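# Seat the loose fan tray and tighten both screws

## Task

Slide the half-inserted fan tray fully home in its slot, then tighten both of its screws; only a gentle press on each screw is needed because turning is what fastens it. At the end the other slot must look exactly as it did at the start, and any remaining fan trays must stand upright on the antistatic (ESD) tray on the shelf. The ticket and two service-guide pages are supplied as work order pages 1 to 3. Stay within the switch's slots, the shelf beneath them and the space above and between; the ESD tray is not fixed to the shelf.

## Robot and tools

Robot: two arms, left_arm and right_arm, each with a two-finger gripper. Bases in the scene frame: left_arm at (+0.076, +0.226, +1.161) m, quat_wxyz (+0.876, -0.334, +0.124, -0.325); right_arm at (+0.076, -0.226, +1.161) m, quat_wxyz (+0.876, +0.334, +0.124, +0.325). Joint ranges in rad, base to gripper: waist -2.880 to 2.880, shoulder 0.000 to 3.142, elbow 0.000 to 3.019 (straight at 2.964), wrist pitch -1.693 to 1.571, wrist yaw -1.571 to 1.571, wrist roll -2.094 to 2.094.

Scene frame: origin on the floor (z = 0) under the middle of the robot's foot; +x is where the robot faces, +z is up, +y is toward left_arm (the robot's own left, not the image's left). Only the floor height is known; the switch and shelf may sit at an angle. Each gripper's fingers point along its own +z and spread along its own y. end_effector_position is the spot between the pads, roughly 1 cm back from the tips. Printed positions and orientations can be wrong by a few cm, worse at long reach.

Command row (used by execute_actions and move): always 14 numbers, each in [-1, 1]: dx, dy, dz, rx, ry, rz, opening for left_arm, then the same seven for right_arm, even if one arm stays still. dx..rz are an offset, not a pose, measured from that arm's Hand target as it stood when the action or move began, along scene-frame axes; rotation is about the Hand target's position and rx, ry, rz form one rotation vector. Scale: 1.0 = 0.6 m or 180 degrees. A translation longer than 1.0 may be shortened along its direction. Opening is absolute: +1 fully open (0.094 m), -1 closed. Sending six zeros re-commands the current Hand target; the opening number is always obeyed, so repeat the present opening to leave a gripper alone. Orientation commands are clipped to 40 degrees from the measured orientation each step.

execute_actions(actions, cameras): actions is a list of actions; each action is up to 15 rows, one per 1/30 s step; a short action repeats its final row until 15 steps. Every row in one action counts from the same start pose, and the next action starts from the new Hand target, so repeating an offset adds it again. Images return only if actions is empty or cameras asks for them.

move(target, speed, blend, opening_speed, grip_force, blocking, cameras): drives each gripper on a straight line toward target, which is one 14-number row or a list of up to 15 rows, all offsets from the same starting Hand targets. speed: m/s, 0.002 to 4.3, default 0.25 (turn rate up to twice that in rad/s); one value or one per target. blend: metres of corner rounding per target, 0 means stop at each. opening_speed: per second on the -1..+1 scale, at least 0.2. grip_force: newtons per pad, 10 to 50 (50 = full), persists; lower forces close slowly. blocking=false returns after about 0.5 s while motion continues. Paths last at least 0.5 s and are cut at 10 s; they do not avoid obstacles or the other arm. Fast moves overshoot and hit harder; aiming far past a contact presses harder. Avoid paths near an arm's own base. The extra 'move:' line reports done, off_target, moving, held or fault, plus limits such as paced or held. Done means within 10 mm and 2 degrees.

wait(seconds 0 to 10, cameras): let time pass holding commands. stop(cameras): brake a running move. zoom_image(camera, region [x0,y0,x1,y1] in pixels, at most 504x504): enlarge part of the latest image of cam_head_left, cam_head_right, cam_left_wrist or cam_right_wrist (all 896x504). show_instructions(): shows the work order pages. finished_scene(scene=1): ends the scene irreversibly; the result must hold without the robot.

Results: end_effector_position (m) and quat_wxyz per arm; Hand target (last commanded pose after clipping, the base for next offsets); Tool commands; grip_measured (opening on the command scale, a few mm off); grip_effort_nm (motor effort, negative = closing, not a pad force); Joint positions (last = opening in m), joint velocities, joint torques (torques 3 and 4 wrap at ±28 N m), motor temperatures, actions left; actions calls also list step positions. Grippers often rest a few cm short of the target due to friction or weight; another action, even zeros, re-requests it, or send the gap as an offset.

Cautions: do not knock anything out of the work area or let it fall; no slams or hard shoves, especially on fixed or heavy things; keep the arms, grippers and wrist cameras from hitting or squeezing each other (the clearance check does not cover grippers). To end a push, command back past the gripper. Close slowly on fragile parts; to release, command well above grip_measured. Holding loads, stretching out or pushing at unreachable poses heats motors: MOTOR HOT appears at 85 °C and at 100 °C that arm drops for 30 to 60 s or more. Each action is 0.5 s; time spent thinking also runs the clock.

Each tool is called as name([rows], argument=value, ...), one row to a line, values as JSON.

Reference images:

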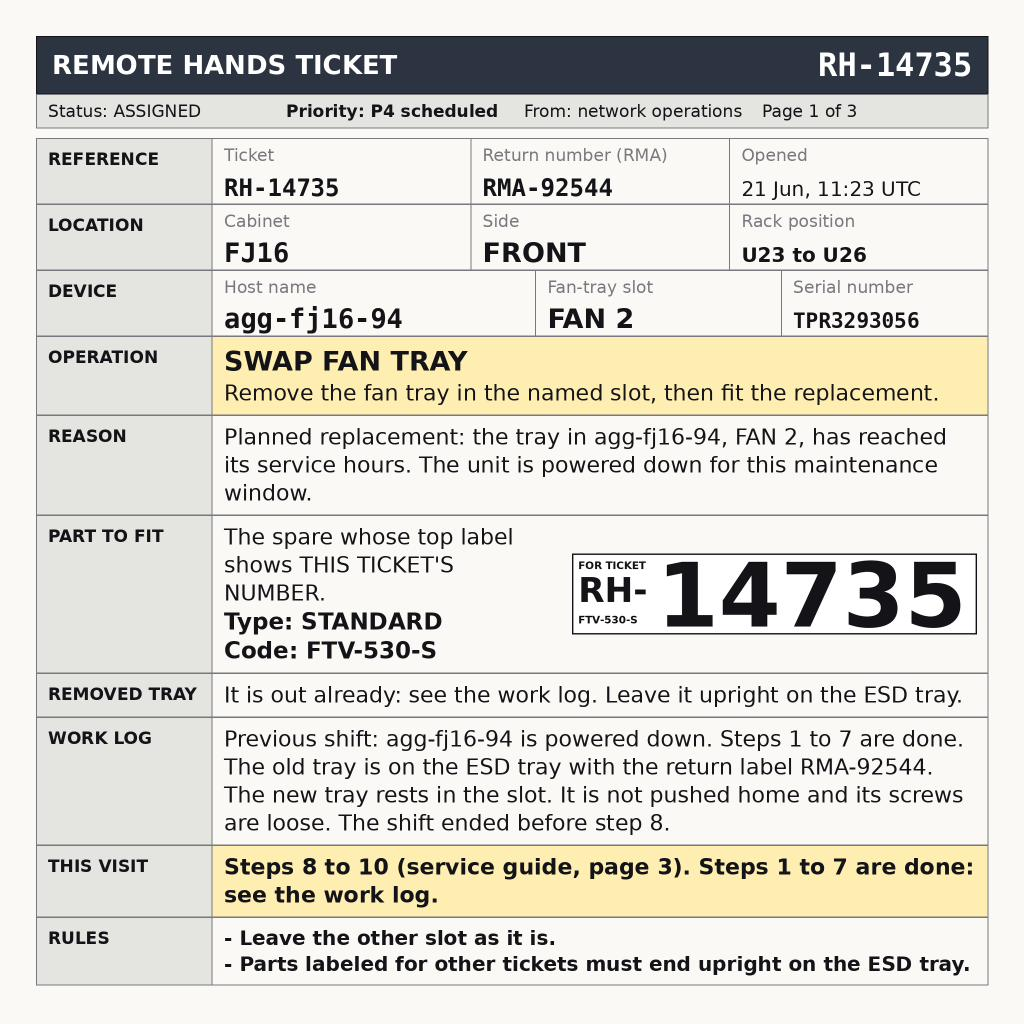

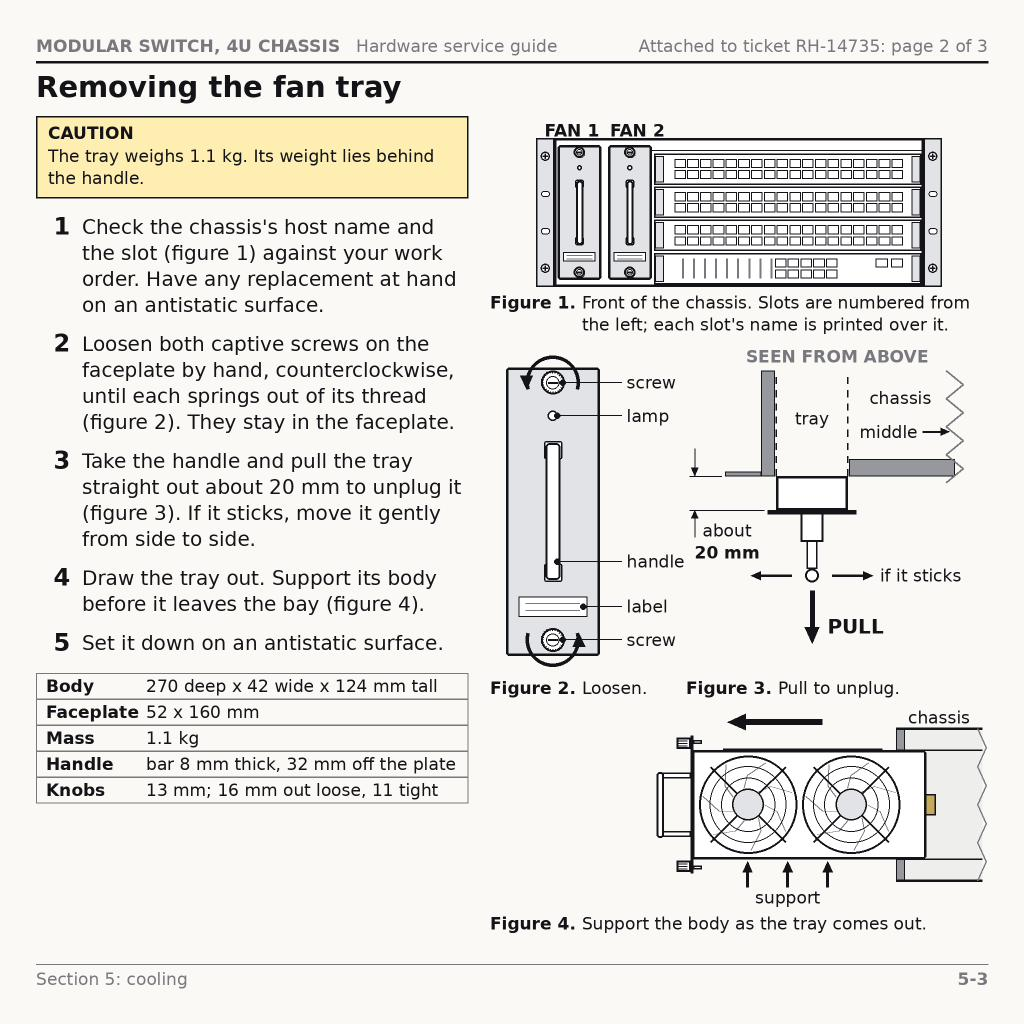

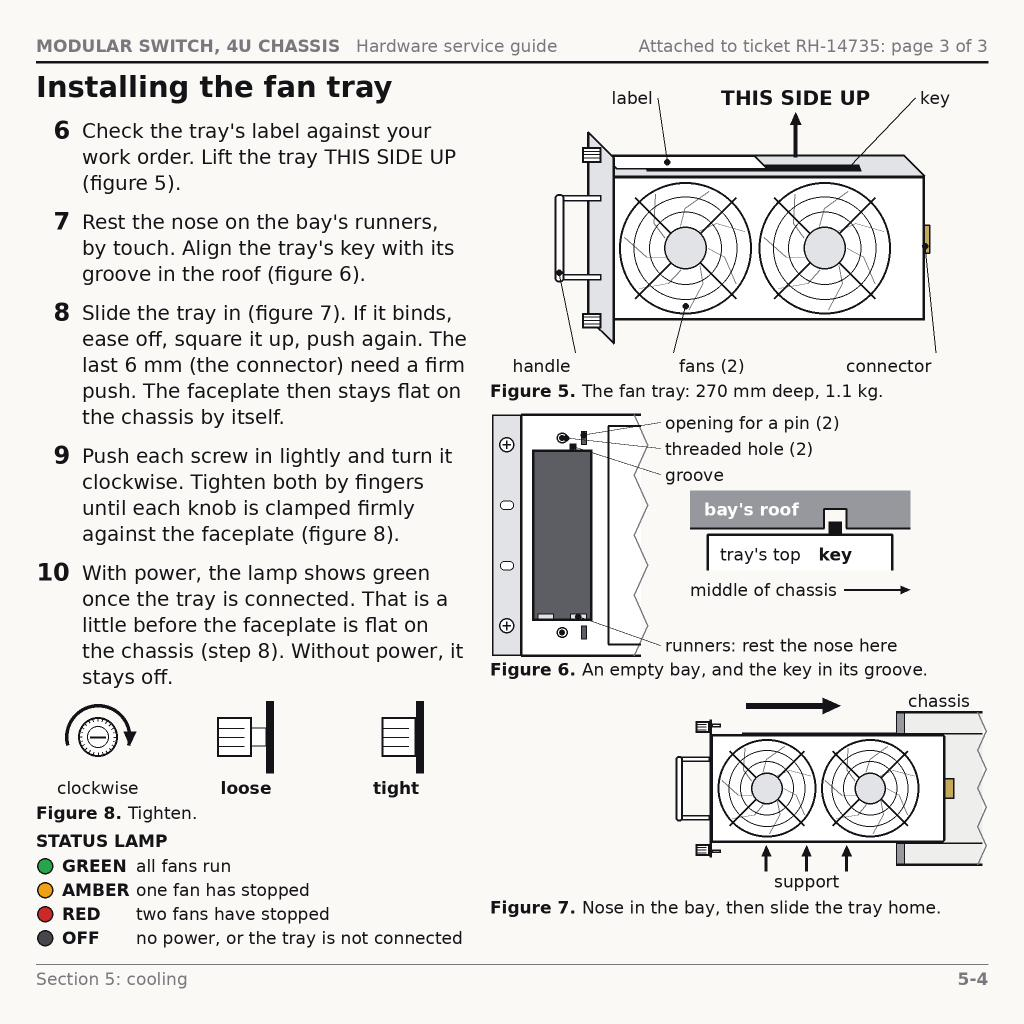

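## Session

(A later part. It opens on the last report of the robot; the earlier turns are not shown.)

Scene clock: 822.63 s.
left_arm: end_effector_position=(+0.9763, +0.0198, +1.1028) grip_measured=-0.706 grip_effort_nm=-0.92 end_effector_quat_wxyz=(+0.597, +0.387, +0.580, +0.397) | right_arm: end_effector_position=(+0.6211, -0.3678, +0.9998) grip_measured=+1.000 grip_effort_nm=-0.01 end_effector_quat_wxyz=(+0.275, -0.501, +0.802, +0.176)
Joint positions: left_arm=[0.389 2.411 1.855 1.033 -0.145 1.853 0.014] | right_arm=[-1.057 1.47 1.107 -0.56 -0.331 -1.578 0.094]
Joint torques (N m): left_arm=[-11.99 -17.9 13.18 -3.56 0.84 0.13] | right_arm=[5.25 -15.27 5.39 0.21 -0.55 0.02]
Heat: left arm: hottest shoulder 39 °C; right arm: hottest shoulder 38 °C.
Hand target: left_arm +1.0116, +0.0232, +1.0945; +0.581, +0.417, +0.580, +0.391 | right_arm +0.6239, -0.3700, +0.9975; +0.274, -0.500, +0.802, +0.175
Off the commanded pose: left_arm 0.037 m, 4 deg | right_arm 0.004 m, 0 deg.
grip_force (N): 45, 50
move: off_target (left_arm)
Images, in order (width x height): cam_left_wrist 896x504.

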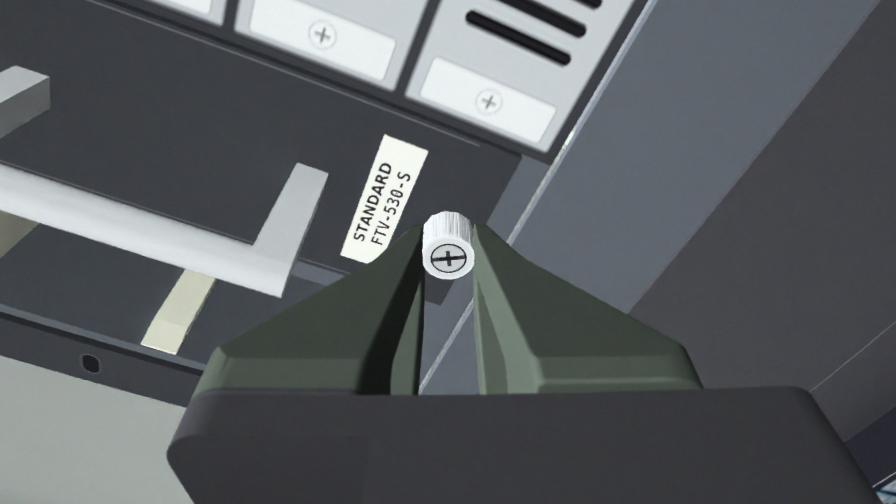

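move([
  [-0.036,0,0,0,0,0,-0.5,0,0,0,0,0,0,1],
  [-0.145,0,0.034,0,0,0,-0.5,0,0,0,0,0,0,1],
  [-0.145,0,0.034,-0.61,0,0,-0.5,0,0,0,0,0,0,1],
  [-0.145,0,0.034,0.78,0,0,-0.4,0,0,0,0,0,0,1],
  [-0.095,-0.005,0.014,0.78,0,0,-0.4,0,0,0,0,0,0,1],
  [-0.050,0.0015,0.006,0.78,0,0,-0.4,0,0,0,0,0,0,1],
], speed=[0.2,0.2,0.6,0.6,0.2,0.1], blend=[0,0.02,0.02,0,0.01,0], cameras=["cam_left_wrist"])

move([
  [0,-0.003,-0.008,0,0,0,-0.95,0,0,0,0,0,0,1],
  [0.05,-0.001,-0.006,0,0,0,-0.95,0,0,0,0,0,0,1],
  [0.05,-0.001,-0.006,0.61,0,0,-0.95,0,0,0,0,0,0,1],
  [0.05,-0.001,-0.006,-0.78,0,0,-0.95,0,0,0,0,0,0,1],
], speed=[0.1,0.1,0.5,0.5], blend=[0,0,0.01,0], cameras=["cam_left_wrist"])

Scene clock: 837.73 s.
left_arm: end_effector_position=(+0.9717, +0.0167, +1.1082) grip_measured=-0.402 grip_effort_nm=0.14 end_effector_quat_wxyz=(+0.193, -0.686, +0.180, -0.679) | right_arm: end_effector_position=(+0.6211, -0.3678, +0.9998) grip_measured=+1.000 grip_effort_nm=0.00 end_effector_quat_wxyz=(+0.275, -0.501, +0.802, +0.176)
Joint positions: left_arm=[0.371 2.395 1.834 1.028 -0.199 -1.925 0.028] | right_arm=[-1.057 1.47 1.107 -0.56 -0.331 -1.578 0.094]
Joint torques (N m): left_arm=[-11.69 -16.97 9.29 0.65 0.51 -0.11] | right_arm=[5.19 -15.5 5.41 0.17 -0.55 0.01]
Heat: left arm: hottest elbow 40 °C; right arm: hottest shoulder 38 °C.
Hand target: left_arm +0.9816, +0.0241, +1.0981; -0.195, +0.688, -0.171, +0.678 | right_arm +0.6239, -0.3700, +0.9975; +0.274, -0.500, +0.802, +0.175
Off the commanded pose: left_arm 0.016 m, 1 deg | right_arm 0.004 m, 0 deg.
grip_force (N): 45, 50
move: off_target (left_arm); target 4's new opening was sent with left_arm's hand 0.012 m and 1 deg from that target
Images, in order (width x height): cam_left_wrist 896x504.

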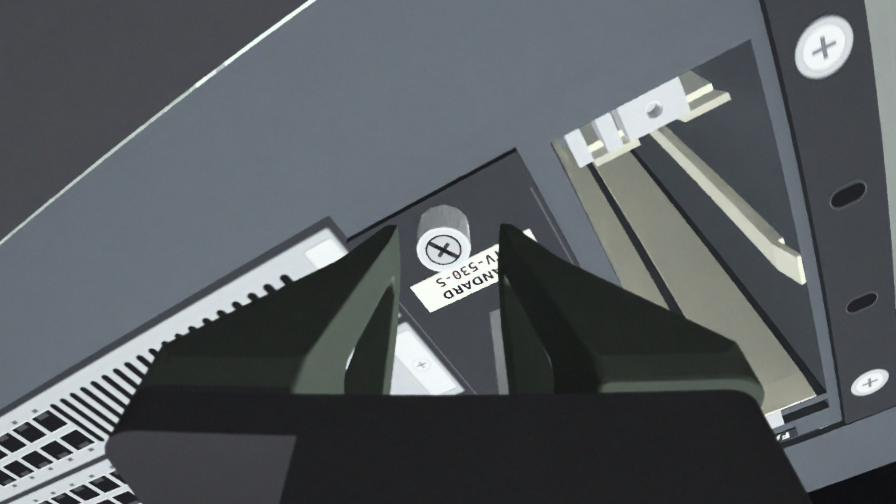

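Scene clock: 844.10 s.
left_arm: end_effector_position=(+0.9760, +0.0196, +1.1027) grip_measured=-0.708 grip_effort_nm=-0.92 end_effector_quat_wxyz=(+0.597, +0.387, +0.579, +0.397) | right_arm: end_effector_position=(+0.6211, -0.3678, +0.9998) grip_measured=+1.000 grip_effort_nm=-0.01 end_effector_quat_wxyz=(+0.275, -0.501, +0.802, +0.176)
Joint positions: left_arm=[0.389 2.411 1.855 1.034 -0.145 1.854 0.014] | right_arm=[-1.057 1.47 1.107 -0.56 -0.331 -1.578 0.094]
Joint torques (N m): left_arm=[-11.93 -18.43 13.24 -3.59 0.79 0.18] | right_arm=[5.3 -15.44 5.45 0.2 -0.54 0]
Heat: left arm: hottest elbow 41 °C; right arm: hottest shoulder 38 °C.
Hand target: left_arm +1.0116, +0.0235, +1.0945; +0.581, +0.417, +0.580, +0.391 | right_arm +0.6239, -0.3700, +0.9975; +0.274, -0.500, +0.802, +0.175
Off the commanded pose: left_arm 0.037 m, 4 deg | right_arm 0.004 m, 0 deg.
grip_force (N): 45, 50
move: off_target (left_arm)
Images, in order (width x height): cam_left_wrist 896x504.

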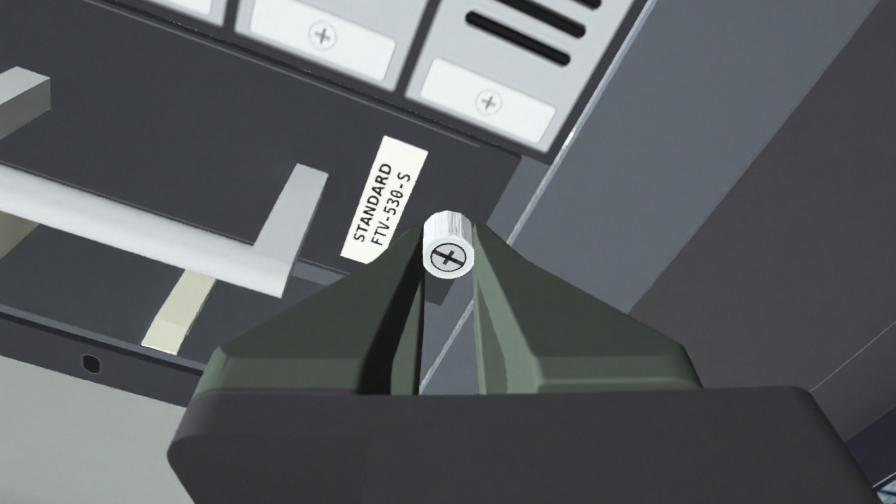

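move(target=[-0.040,0,0,0,0,0,-0.5,0,0,0,0,0,0,1], speed=0.2, cameras=["cam_left_wrist"])

zoom_image(camera="cam_left_wrist", region=[370, 190, 530, 310])

Scene clock: 854.27 s.
left_arm: end_effector_position=(+0.9791, +0.0162, +1.1001) grip_measured=-0.501 grip_effort_nm=0.07 end_effector_quat_wxyz=(+0.593, +0.401, +0.579, +0.391) | right_arm: end_effector_position=(+0.6211, -0.3678, +0.9998) grip_measured=+1.000 grip_effort_nm=0.00 end_effector_quat_wxyz=(+0.275, -0.501, +0.802, +0.176)
Joint positions: left_arm=[0.389 2.409 1.862 0.995 -0.142 1.861 0.023] | right_arm=[-1.057 1.47 1.107 -0.56 -0.331 -1.578 0.094]
Joint torques (N m): left_arm=[-12.1 -19.37 7.09 -0.62 0.46 0.11] | right_arm=[5.48 -15.33 5.46 0.13 -0.54 0]
Heat: left arm: hottest elbow 42 °C; right arm: hottest shoulder 38 °C.
Hand target: left_arm +0.9876, +0.0236, +1.0946; +0.581, +0.416, +0.580, +0.391 | right_arm +0.6239, -0.3700, +0.9975; +0.274, -0.500, +0.802, +0.175
Off the commanded pose: left_arm 0.012 m, 2 deg | right_arm 0.004 m, 0 deg.
grip_force (N): 45, 50
move: off_target (left_arm)
Images, in order (width x height): cam_left_wrist 896x504.

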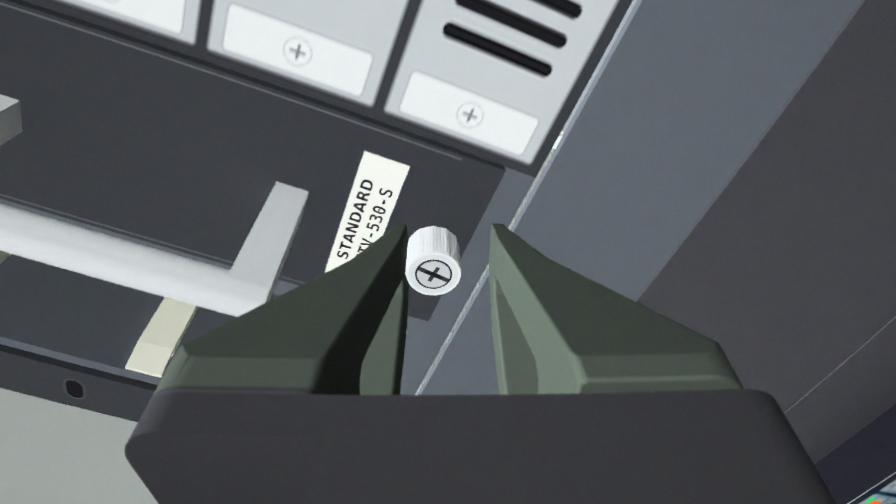

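Scaled by 3.150 from the camera's 896x504 image, which has a finer 1280x720 frame.

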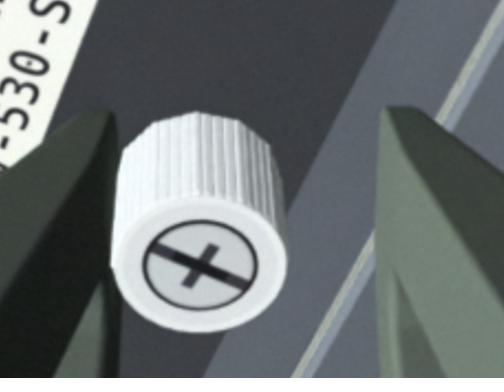

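move([
  [-0.11,0,0.04,0,0,0,-0.5,0,0,0,0,0,0,1],
  [-0.191,-0.002,0.157,-0.45,0,0,-0.5,0,0,0,0,0,0,1],
  [-0.191,-0.002,0.157,-0.888,0,0,-0.4,0,0,0,0,0,0,1],
], speed=[0.2,0.4,0.5], blend=[0.01,0.01,0], cameras=["cam_left_wrist"])

zoom_image(camera="cam_left_wrist", region=[210, 60, 370, 180])

zoom_image(camera="cam_left_wrist", region=[490, 60, 650, 180])

Scene clock: 867.03 s.
left_arm: end_effector_position=(+0.8743, +0.0276, +1.1782) grip_measured=-0.402 grip_effort_nm=0.14 end_effector_quat_wxyz=(+0.512, -0.497, +0.498, -0.492) | right_arm: end_effector_position=(+0.6211, -0.3678, +0.9998) grip_measured=+1.000 grip_effort_nm=0.00 end_effector_quat_wxyz=(+0.275, -0.501, +0.802, +0.176)
Joint positions: left_arm=[0.29 2.154 1.399 1.241 -0.261 -0.826 0.028] | right_arm=[-1.057 1.47 1.107 -0.56 -0.331 -1.578 0.094]
Joint torques (N m): left_arm=[-12.63 -16.32 5.24 1.35 0.33 -0.02] | right_arm=[5.25 -15.38 5.39 0.2 -0.53 0.01]
Heat: left arm: hottest shoulder 40 °C; right arm: hottest shoulder 38 °C.
Hand target: left_arm +0.8731, +0.0226, +1.1887; +0.512, -0.499, +0.486, -0.502 | right_arm +0.6239, -0.3700, +0.9975; +0.274, -0.500, +0.802, +0.175
Off the commanded pose: left_arm 0.012 m, 2 deg | right_arm 0.004 m, 0 deg.
grip_force (N): 45, 50
move: off_target (left_arm); target 3's new opening was sent with left_arm's hand 0.012 m and 2 deg from that target
Images, in order (width x height): cam_left_wrist 896x504.

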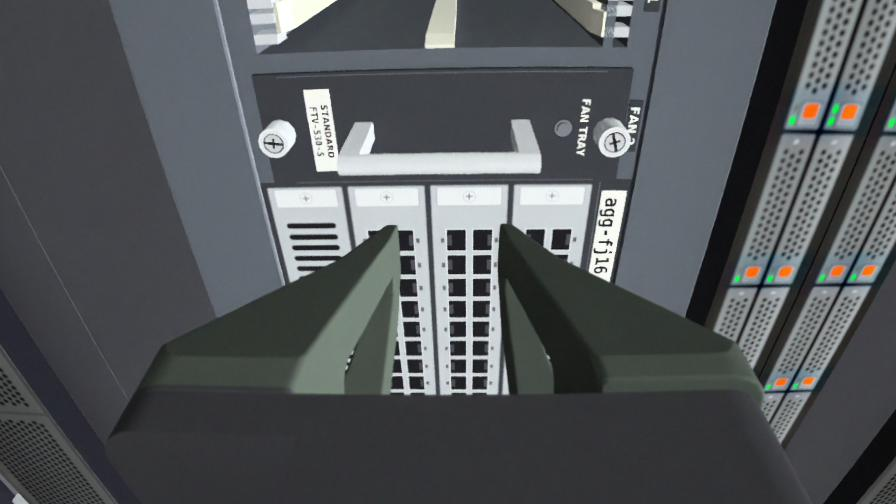

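Scaled by 3.150 from the camera's 896x504 image, which has a finer 1280x720 frame.

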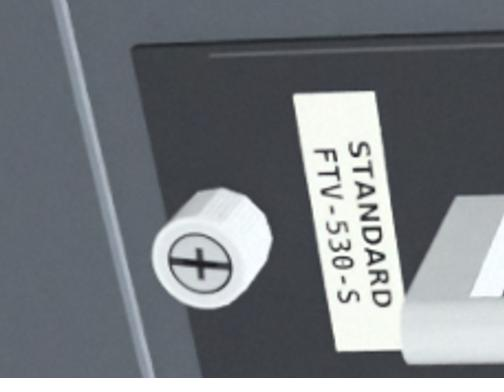

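Scaled by 3.150 from the camera's 896x504 image, which has a finer 1280x720 frame.

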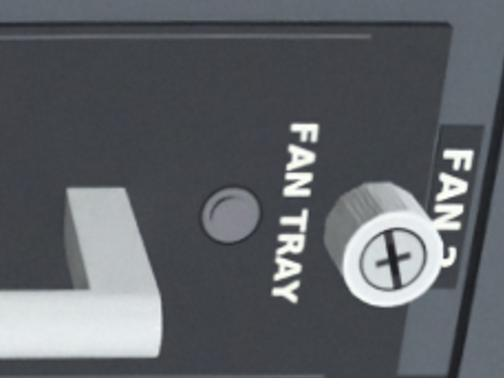

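move([
  [0.07,-0.002,-0.12,-0.333,0,0,-0.4,0,0,0,0,0,0,1],
  [0.135,-0.003,-0.138,-0.333,0,0,-0.4,0,0,0,0,0,0,1],
  [0.181,0.0025,-0.151,-0.333,0,0,-0.4,0,0,0,0,0,0,1],
], speed=[0.3,0.2,0.1], blend=[0.01,0.01,0], cameras=["cam_left_wrist"])

zoom_image(camera="cam_left_wrist", region=[370, 190, 530, 310])

Scene clock: 882.00 s.
left_arm: end_effector_position=(+0.9721, +0.0186, +1.1045) grip_measured=-0.402 grip_effort_nm=0.14 end_effector_quat_wxyz=(+0.192, -0.687, +0.179, -0.677) | right_arm: end_effector_position=(+0.6211, -0.3678, +0.9998) grip_measured=+1.000 grip_effort_nm=-0.01 end_effector_quat_wxyz=(+0.275, -0.501, +0.802, +0.176)
Joint positions: left_arm=[0.375 2.397 1.836 1.026 -0.199 -1.928 0.028] | right_arm=[-1.057 1.47 1.107 -0.56 -0.331 -1.578 0.094]
Joint torques (N m): left_arm=[-12.28 -17.85 9.25 0.58 0.51 -0.11] | right_arm=[5.25 -15.5 5.48 0.1 -0.55 0]
Heat: left arm: hottest shoulder 39 °C; right arm: hottest shoulder 38 °C.
Hand target: left_arm +0.9817, +0.0238, +1.0982; -0.194, +0.688, -0.171, +0.678 | right_arm +0.6239, -0.3700, +0.9975; +0.274, -0.500, +0.802, +0.175
Off the commanded pose: left_arm 0.013 m, 1 deg | right_arm 0.004 m, 0 deg.
grip_force (N): 45, 50
move: off_target (left_arm)
Images, in order (width x height): cam_left_wrist 896x504.

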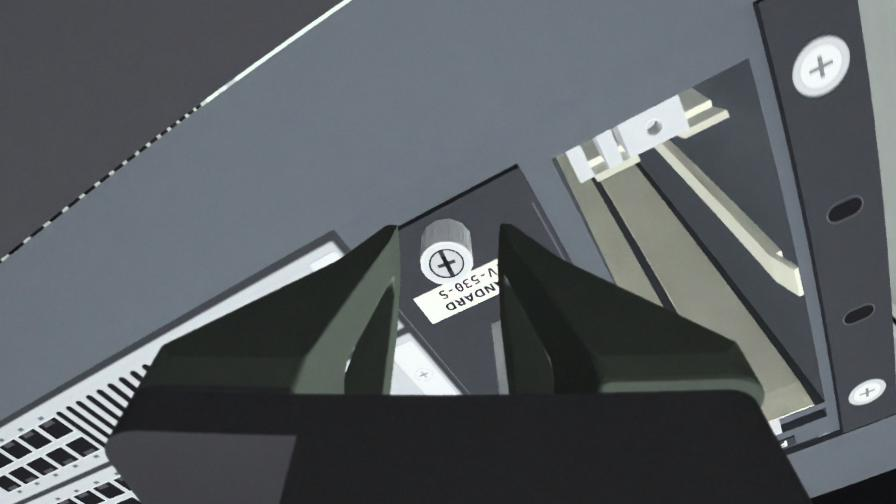

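Scaled by 3.150 from the camera's 896x504 image, which has a finer 1280x720 frame.

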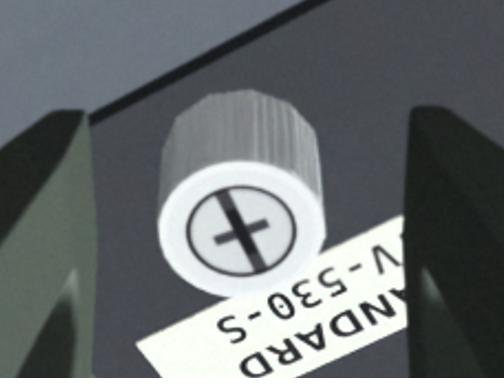

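move([
  [0,-0.003,-0.004,0,0,0,-0.97,0,0,0,0,0,0,1],
  [0.05,-0.001,-0.004,0,0,0,-0.97,0,0,0,0,0,0,1],
  [0.05,-0.001,-0.004,0.61,0,0,-0.97,0,0,0,0,0,0,1],
  [0.05,-0.001,-0.004,-0.78,0,0,-0.97,0,0,0,0,0,0,1],
], speed=[0.1,0.1,0.5,0.5], blend=[0,0,0.01,0], grip_force=[50,50], cameras=["cam_left_wrist"])

zoom_image(camera="cam_left_wrist", region=[370, 190, 530, 310])

Scene clock: 892.03 s.
left_arm: end_effector_position=(+0.9746, +0.0167, +1.1033) grip_measured=-0.714 grip_effort_nm=-1.02 end_effector_quat_wxyz=(+0.597, +0.392, +0.578, +0.396) | right_arm: end_effector_position=(+0.6211, -0.3678, +0.9998) grip_measured=+1.000 grip_effort_nm=-0.01 end_effector_quat_wxyz=(+0.275, -0.501, +0.802, +0.176)
Joint positions: left_arm=[0.386 2.408 1.848 1.029 -0.144 1.858 0.013] | right_arm=[-1.057 1.47 1.107 -0.56 -0.331 -1.578 0.094]
Joint torques (N m): left_arm=[-11.28 -18.2 13.52 -3.36 0.74 0.05] | right_arm=[5.19 -15.38 5.46 0.16 -0.55 0]
Heat: left arm: hottest shoulder 39 °C; right arm: hottest shoulder 38 °C.
Hand target: left_arm +1.0116, +0.0232, +1.0955; +0.582, +0.415, +0.580, +0.390 | right_arm +0.6239, -0.3700, +0.9975; +0.274, -0.500, +0.802, +0.175
Off the commanded pose: left_arm 0.038 m, 3 deg | right_arm 0.004 m, 0 deg.
move: off_target (left_arm)
Images, in order (width x height): cam_left_wrist 896x504.

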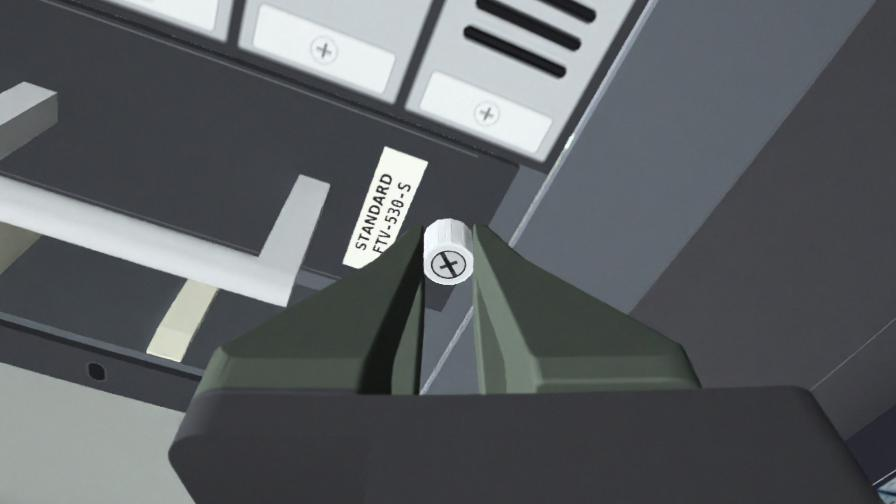

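Scaled by 3.150 from the camera's 896x504 image, which has a finer 1280x720 frame.

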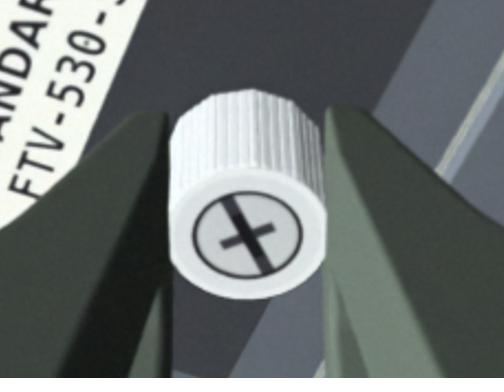

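move([
  [-0.036,0,0,0,0,0,-0.5,0,0,0,0,0,0,1],
  [-0.145,0,0.034,0,0,0,-0.5,0,0,0,0,0,0,1],
  [-0.145,0,0.034,-0.61,0,0,-0.5,0,0,0,0,0,0,1],
  [-0.145,0,0.034,0.78,0,0,-0.4,0,0,0,0,0,0,1],
  [-0.095,-0.005,0.014,0.78,0,0,-0.4,0,0,0,0,0,0,1],
  [-0.050,0.0015,0.003,0.78,0,0,-0.4,0,0,0,0,0,0,1],
], speed=[0.2,0.2,0.6,0.6,0.2,0.1], blend=[0,0.02,0.02,0,0.01,0], cameras=["cam_left_wrist"])

zoom_image(camera="cam_left_wrist", region=[370, 190, 530, 310])

move([
  [0,-0.003,-0.006,0,0,0,-0.97,0,0,0,0,0,0,1],
  [0.05,-0.001,-0.004,0,0,0,-0.97,0,0,0,0,0,0,1],
  [0.05,-0.001,-0.004,0.61,0,0,-0.97,0,0,0,0,0,0,1],
  [0.05,-0.001,-0.004,-0.78,0,0,-0.97,0,0,0,0,0,0,1],
], speed=[0.1,0.1,0.5,0.5], blend=[0,0,0.01,0], cameras=["cam_left_wrist"])

zoom_image(camera="cam_left_wrist", region=[370, 190, 530, 310])

Scene clock: 907.53 s.
left_arm: end_effector_position=(+0.9714, +0.0160, +1.1079) grip_measured=-0.402 grip_effort_nm=0.14 end_effector_quat_wxyz=(+0.191, -0.686, +0.179, -0.679) | right_arm: end_effector_position=(+0.6211, -0.3678, +0.9998) grip_measured=+1.000 grip_effort_nm=-0.01 end_effector_quat_wxyz=(+0.275, -0.501, +0.802, +0.176)
Joint positions: left_arm=[0.371 2.396 1.833 1.028 -0.198 -1.928 0.028] | right_arm=[-1.057 1.47 1.107 -0.56 -0.331 -1.578 0.094]
Joint torques (N m): left_arm=[-11.75 -17.2 9.17 0.43 0.53 -0.12] | right_arm=[5.3 -15.5 5.52 0.16 -0.55 0.01]
Heat: left arm: hottest shoulder 40 °C; right arm: hottest shoulder 38 °C.
Hand target: left_arm +0.9817, +0.0242, +1.0976; -0.194, +0.688, -0.170, +0.678 | right_arm +0.6239, -0.3700, +0.9975; +0.274, -0.500, +0.802, +0.175
Off the commanded pose: left_arm 0.017 m, 1 deg | right_arm 0.004 m, 0 deg.
move: off_target (left_arm); target 4's new opening was sent with left_arm's hand 0.012 m and 1 deg from that target
Images, in order (width x height): cam_left_wrist 896x504.

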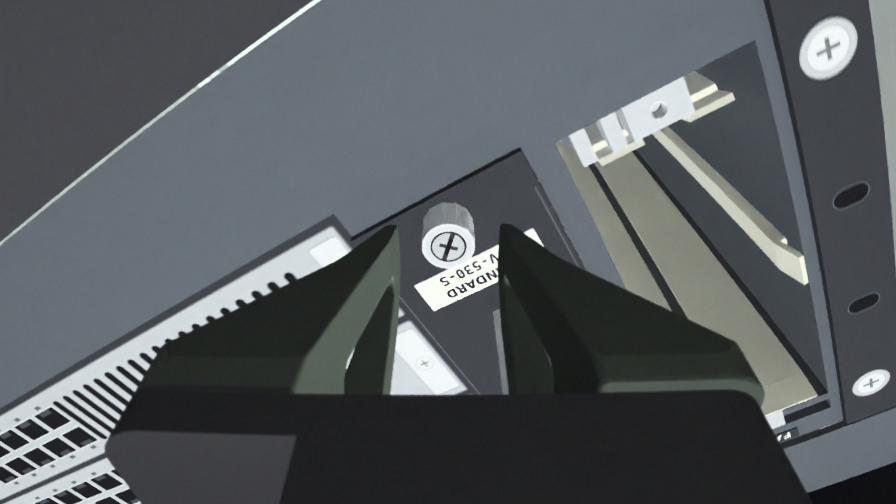

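Scaled by 3.150 from the camera's 896x504 image, which has a finer 1280x720 frame.

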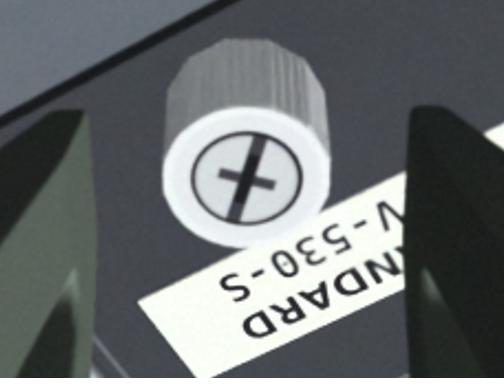

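Scene clock: 913.73 s.
left_arm: end_effector_position=(+0.9749, +0.0207, +1.1028) grip_measured=-0.716 grip_effort_nm=-1.01 end_effector_quat_wxyz=(+0.597, +0.386, +0.582, +0.395) | right_arm: end_effector_position=(+0.6211, -0.3678, +0.9998) grip_measured=+1.000 grip_effort_nm=-0.01 end_effector_quat_wxyz=(+0.275, -0.501, +0.802, +0.176)
Joint positions: left_arm=[0.389 2.406 1.847 1.035 -0.148 1.848 0.013] | right_arm=[-1.057 1.47 1.107 -0.56 -0.331 -1.578 0.094]
Joint torques (N m): left_arm=[-12.1 -17.55 13.68 -3.56 0.94 0.13] | right_arm=[5.07 -15.44 5.45 0.21 -0.54 0.01]
Heat: left arm: hottest shoulder 40 °C; right arm: hottest shoulder 38 °C.
Hand target: left_arm +1.0117, +0.0236, +1.0953; +0.582, +0.415, +0.580, +0.390 | right_arm +0.6239, -0.3700, +0.9975; +0.274, -0.500, +0.802, +0.175
Off the commanded pose: left_arm 0.038 m, 4 deg | right_arm 0.004 m, 0 deg.
move: off_target (left_arm)
Images, in order (width x height): cam_left_wrist 896x504.

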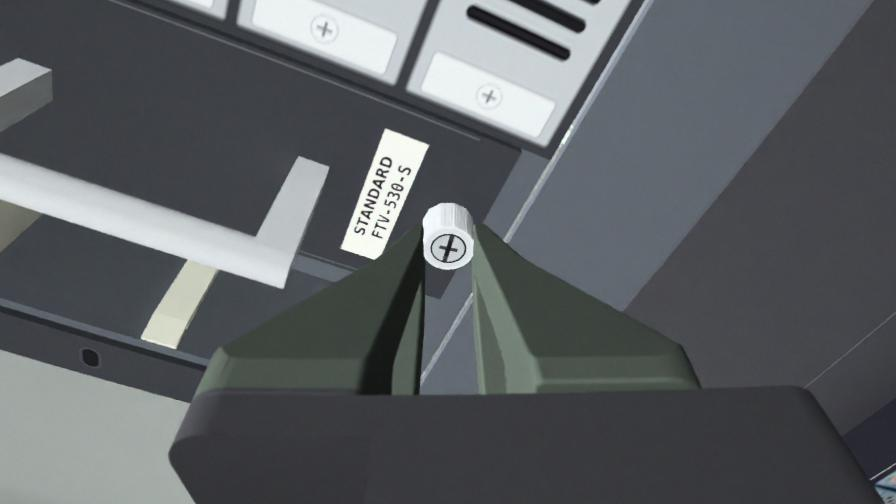

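Scaled by 3.150 from the camera's 896x504 image, which has a finer 1280x720 frame.

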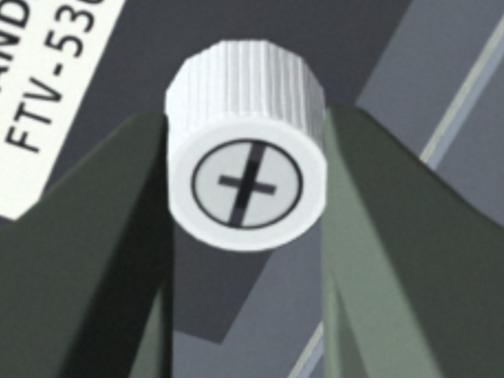

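move([
  [-0.036,0,0,0,0,0,-0.5,0,0,0,0,0,0,1],
  [-0.145,0,0.034,0,0,0,-0.5,0,0,0,0,0,0,1],
  [-0.145,0,0.034,-0.61,0,0,-0.5,0,0,0,0,0,0,1],
  [-0.145,0,0.034,0.78,0,0,-0.4,0,0,0,0,0,0,1],
  [-0.095,-0.005,0.012,0.78,0,0,-0.4,0,0,0,0,0,0,1],
  [-0.050,0.0015,0.001,0.78,0,0,-0.4,0,0,0,0,0,0,1],
], speed=[0.2,0.2,0.6,0.6,0.2,0.1], blend=[0,0.02,0.02,0,0.01,0], cameras=["cam_left_wrist"])

zoom_image(camera="cam_left_wrist", region=[370, 190, 530, 310])

move([
  [0,-0.003,-0.004,0,0,0,-0.97,0,0,0,0,0,0,1],
  [0.05,-0.001,-0.004,0,0,0,-0.97,0,0,0,0,0,0,1],
  [0.05,-0.001,-0.004,0.61,0,0,-0.97,0,0,0,0,0,0,1],
  [0.05,-0.001,-0.004,-0.78,0,0,-0.97,0,0,0,0,0,0,1],
], speed=[0.1,0.1,0.5,0.5], blend=[0,0,0.01,0], cameras=["cam_left_wrist"])

zoom_image(camera="cam_left_wrist", region=[370, 190, 530, 310])

Scene clock: 928.23 s.
left_arm: end_effector_position=(+0.9714, +0.0166, +1.1057) grip_measured=-0.402 grip_effort_nm=0.14 end_effector_quat_wxyz=(+0.191, -0.686, +0.179, -0.679) | right_arm: end_effector_position=(+0.6211, -0.3678, +0.9998) grip_measured=+1.000 grip_effort_nm=-0.01 end_effector_quat_wxyz=(+0.275, -0.501, +0.802, +0.176)
Joint positions: left_arm=[0.373 2.398 1.835 1.029 -0.197 -1.929 0.028] | right_arm=[-1.057 1.47 1.107 -0.56 -0.331 -1.578 0.094]
Joint torques (N m): left_arm=[-12.51 -16.44 9.42 0.64 0.52 -0.11] | right_arm=[5.01 -15.33 5.42 0.17 -0.55 -0.01]
Heat: left arm: hottest shoulder 40 °C; right arm: hottest shoulder 38 °C.
Hand target: left_arm +0.9816, +0.0246, +1.0957; -0.194, +0.688, -0.171, +0.678 | right_arm +0.6239, -0.3700, +0.9975; +0.274, -0.500, +0.802, +0.175
Off the commanded pose: left_arm 0.016 m, 1 deg | right_arm 0.004 m, 0 deg.
move: off_target (left_arm); target 4's new opening was sent with left_arm's hand 0.013 m and 1 deg from that target
Images, in order (width x height): cam_left_wrist 896x504.

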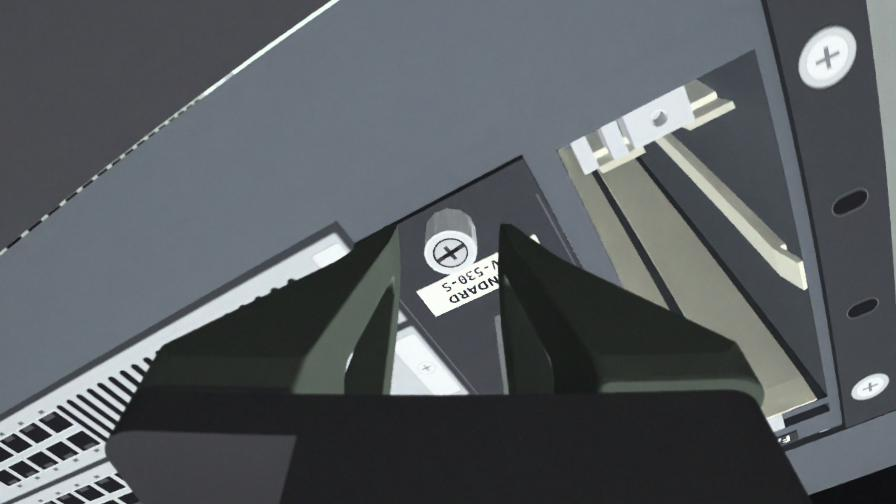

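Scaled by 3.150 from the camera's 896x504 image, which has a finer 1280x720 frame.

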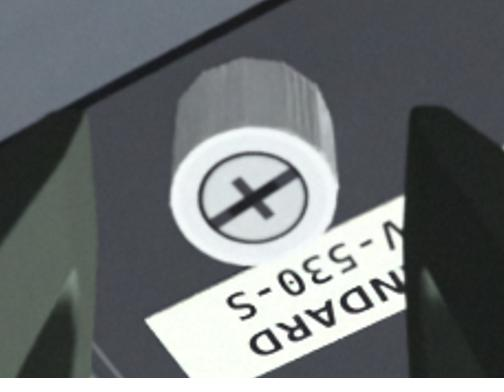

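Scene clock: 934.43 s.
left_arm: end_effector_position=(+0.9801, +0.0026, +1.0658) grip_measured=-0.967 grip_effort_nm=-0.73 end_effector_quat_wxyz=(+0.576, +0.438, +0.587, +0.364) | right_arm: end_effector_position=(+0.6211, -0.3678, +0.9998) grip_measured=+1.000 grip_effort_nm=-0.01 end_effector_quat_wxyz=(+0.275, -0.501, +0.802, +0.176)
Joint positions: left_arm=[0.402 2.438 1.89 0.896 -0.136 1.86 0.002] | right_arm=[-1.057 1.47 1.107 -0.56 -0.331 -1.578 0.094]
Joint torques (N m): left_arm=[-13.1 -19.9 11.89 0.64 0.44 0.03] | right_arm=[5.19 -15.33 5.48 0.17 -0.55 0.02]
Heat: left arm: hottest shoulder 40 °C; right arm: hottest shoulder 38 °C.
Hand target: left_arm +1.0117, +0.0240, +1.0933; +0.582, +0.416, +0.580, +0.390 | right_arm +0.6239, -0.3700, +0.9975; +0.274, -0.500, +0.802, +0.175
Off the commanded pose: left_arm 0.047 m, 4 deg | right_arm 0.004 m, 0 deg.
move: off_target (left_arm)
Images, in order (width x height): cam_left_wrist 896x504.

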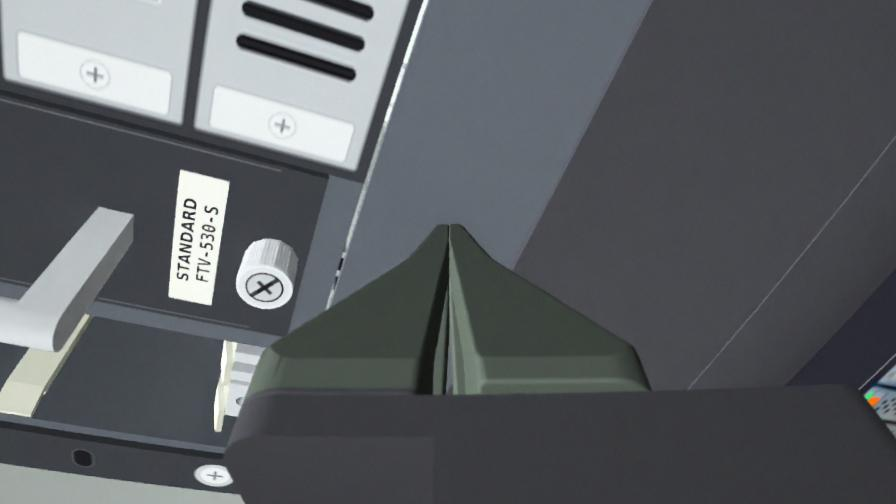

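Scaled by 3.150 from the camera's 896x504 image, which has a finer 1280x720 frame.

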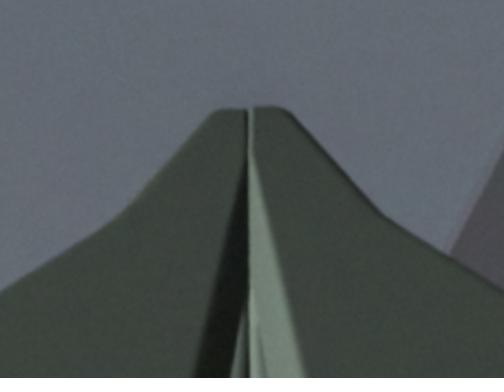

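move([
  [-0.15,0,0.034,0,0,0,-0.9,0,0,0,0,0,0,1],
  [-0.15,0,0.034,-0.61,0,0,-0.5,0,0,0,0,0,0,1],
  [-0.15,0,0.034,0.78,0,0,-0.4,0,0,0,0,0,0,1],
  [-0.095,-0.005,0.016,0.78,0,0,-0.4,0,0,0,0,0,0,1],
  [-0.039,0.0005,0.005,0.78,0,0,-0.4,0,0,0,0,0,0,1],
], speed=[0.2,0.6,0.6,0.2,0.1], blend=[0.0,0,0,0.01,0], cameras=["cam_left_wrist"])

zoom_image(camera="cam_left_wrist", region=[370, 190, 530, 310])

Scene clock: 947.80 s.
left_arm: end_effector_position=(+0.9774, +0.0150, +1.1056) grip_measured=-0.402 grip_effort_nm=0.14 end_effector_quat_wxyz=(+0.190, -0.687, +0.180, -0.678) | right_arm: end_effector_position=(+0.6211, -0.3678, +0.9998) grip_measured=+1.000 grip_effort_nm=-0.01 end_effector_quat_wxyz=(+0.275, -0.501, +0.802, +0.176)
Joint positions: left_arm=[0.373 2.409 1.863 1.008 -0.197 -1.93 0.028] | right_arm=[-1.057 1.47 1.107 -0.56 -0.331 -1.578 0.094]
Joint torques (N m): left_arm=[-12.16 -16.85 9.52 0.49 0.51 -0.09] | right_arm=[5.19 -15.27 5.49 0.25 -0.54 0]
Heat: left arm: hottest shoulder 40 °C; right arm: hottest shoulder 38 °C.
Hand target: left_arm +0.9883, +0.0243, +1.0963; -0.194, +0.688, -0.171, +0.678 | right_arm +0.6239, -0.3700, +0.9975; +0.274, -0.500, +0.802, +0.175
Off the commanded pose: left_arm 0.017 m, 1 deg | right_arm 0.004 m, 0 deg.
move: off_target (left_arm); target 3's new opening was sent with left_arm's hand 0.012 m and 1 deg from that target
Images, in order (width x height): cam_left_wrist 896x504.

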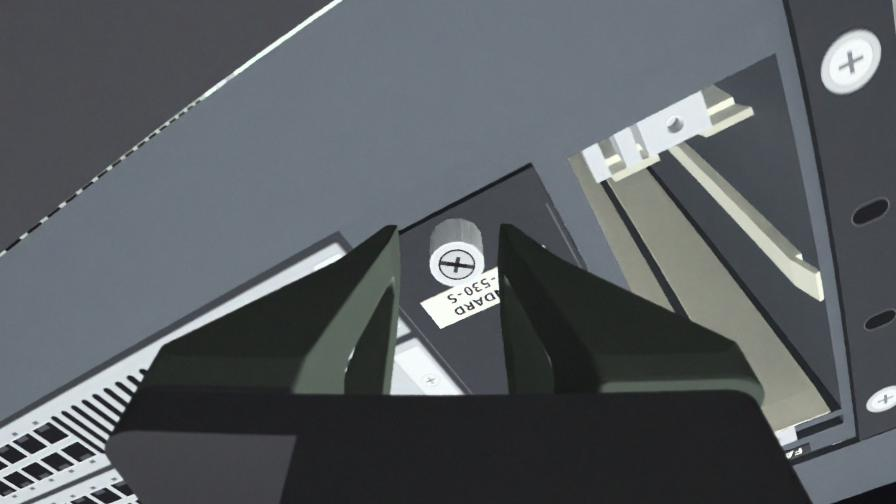

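Scaled by 3.150 from the camera's 896x504 image, which has a finer 1280x720 frame.

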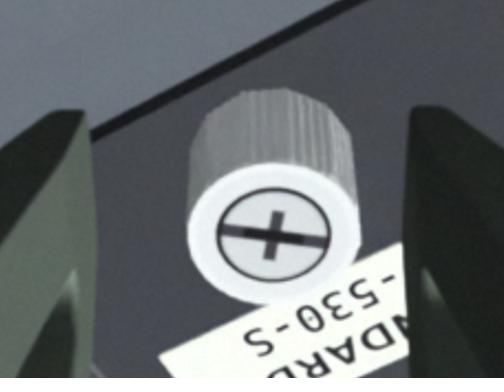

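move([
  [0,-0.001,-0.002,0,0,0,-0.97,0,0,0,0,0,0,1],
  [0.02,-0.001,-0.002,0,0,0,-0.97,0,0,0,0,0,0,1],
  [0.02,-0.001,-0.002,0.61,0,0,-0.97,0,0,0,0,0,0,1],
], speed=[0.1,0.1,0.4], blend=[0,0,0], cameras=["cam_left_wrist"])

zoom_image(camera="cam_left_wrist", region=[370, 190, 530, 310])

move(target=[0,0,0,0.61,0,0,-0.97,0,0,0,0,0,0,1], speed=0.4, cameras=["cam_left_wrist"])

zoom_image(camera="cam_left_wrist", region=[370, 190, 530, 310])

Scene clock: 960.43 s.
left_arm: end_effector_position=(+0.9785, +0.0140, +1.1016) grip_measured=-0.707 grip_effort_nm=-1.02 end_effector_quat_wxyz=(+0.663, -0.253, +0.649, -0.274) | right_arm: end_effector_position=(+0.6211, -0.3678, +0.9998) grip_measured=+1.000 grip_effort_nm=-0.01 end_effector_quat_wxyz=(+0.275, -0.501, +0.802, +0.176)
Joint positions: left_arm=[0.388 2.42 1.871 1.017 -0.132 -0.087 0.014] | right_arm=[-1.057 1.47 1.107 -0.56 -0.331 -1.578 0.094]
Joint torques (N m): left_arm=[-11.58 -16.91 12.19 -0.34 0.91 0.62] | right_arm=[5.13 -15.44 5.45 0.18 -0.55 0.01]
Heat: left arm: hottest shoulder 40 °C; right arm: hottest shoulder 38 °C.
Hand target: left_arm +1.0003, +0.0237, +1.0951; +0.675, -0.237, +0.652, -0.250 | right_arm +0.6239, -0.3700, +0.9975; +0.274, -0.500, +0.802, +0.175
Off the commanded pose: left_arm 0.025 m, 4 deg | right_arm 0.004 m, 0 deg.
move: off_target (left_arm)
Images, in order (width x height): cam_left_wrist 896x504.

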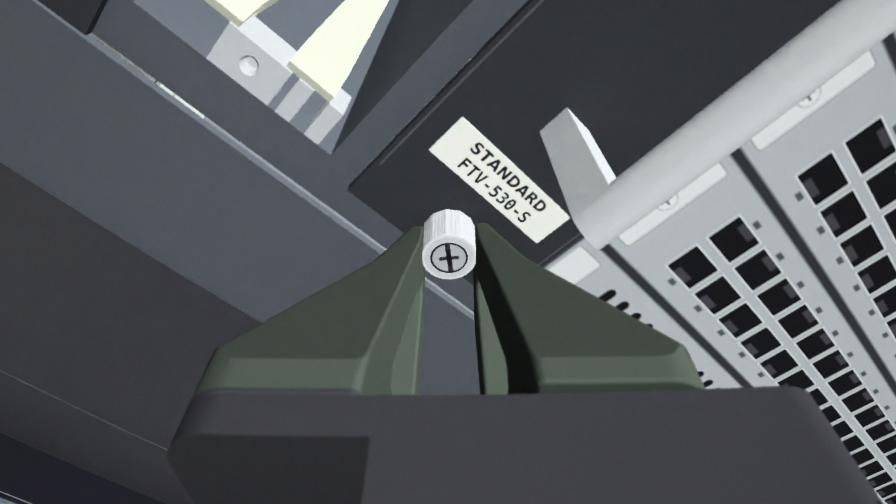

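Scaled by 3.150 from the camera's 896x504 image, which has a finer 1280x720 frame.

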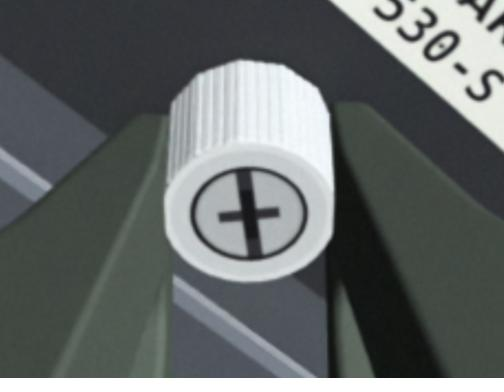

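Scene clock: 963.83 s.
left_arm: end_effector_position=(+0.9793, +0.0127, +1.0773) grip_measured=-0.967 grip_effort_nm=-0.74 end_effector_quat_wxyz=(+0.578, +0.428, +0.586, +0.373) | right_arm: end_effector_position=(+0.6211, -0.3678, +0.9998) grip_measured=+1.000 grip_effort_nm=-0.01 end_effector_quat_wxyz=(+0.275, -0.501, +0.802, +0.176)
Joint positions: left_arm=[0.402 2.414 1.865 0.926 -0.14 1.862 0.002] | right_arm=[-1.057 1.47 1.107 -0.56 -0.331 -1.578 0.094]
Joint torques (N m): left_arm=[-13.39 -18.9 10.62 0.44 0.53 0.07] | right_arm=[5.19 -15.62 5.37 0.24 -0.55 0.01]
Heat: left arm: hottest shoulder 40 °C; right arm: hottest shoulder 38 °C.
Hand target: left_arm +1.0003, +0.0237, +1.0952; +0.582, +0.416, +0.580, +0.390 | right_arm +0.6239, -0.3700, +0.9975; +0.274, -0.500, +0.802, +0.175
Off the commanded pose: left_arm 0.030 m, 3 deg | right_arm 0.004 m, 0 deg.
move: off_target (left_arm)
Images, in order (width x height): cam_left_wrist 896x504.

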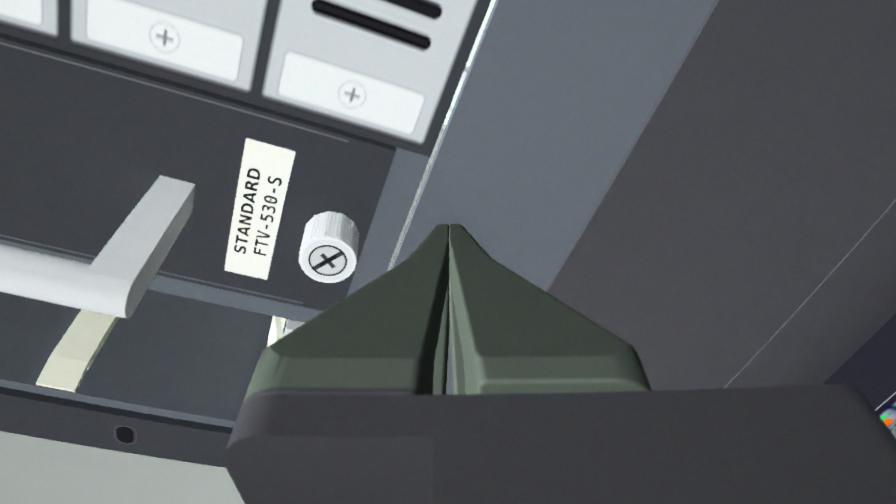

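Scaled by 3.150 from the camera's 896x504 image, which has a finer 1280x720 frame.

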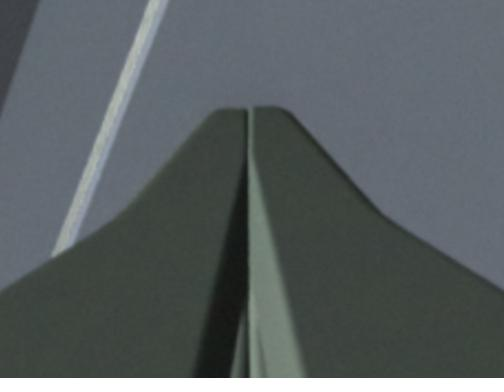

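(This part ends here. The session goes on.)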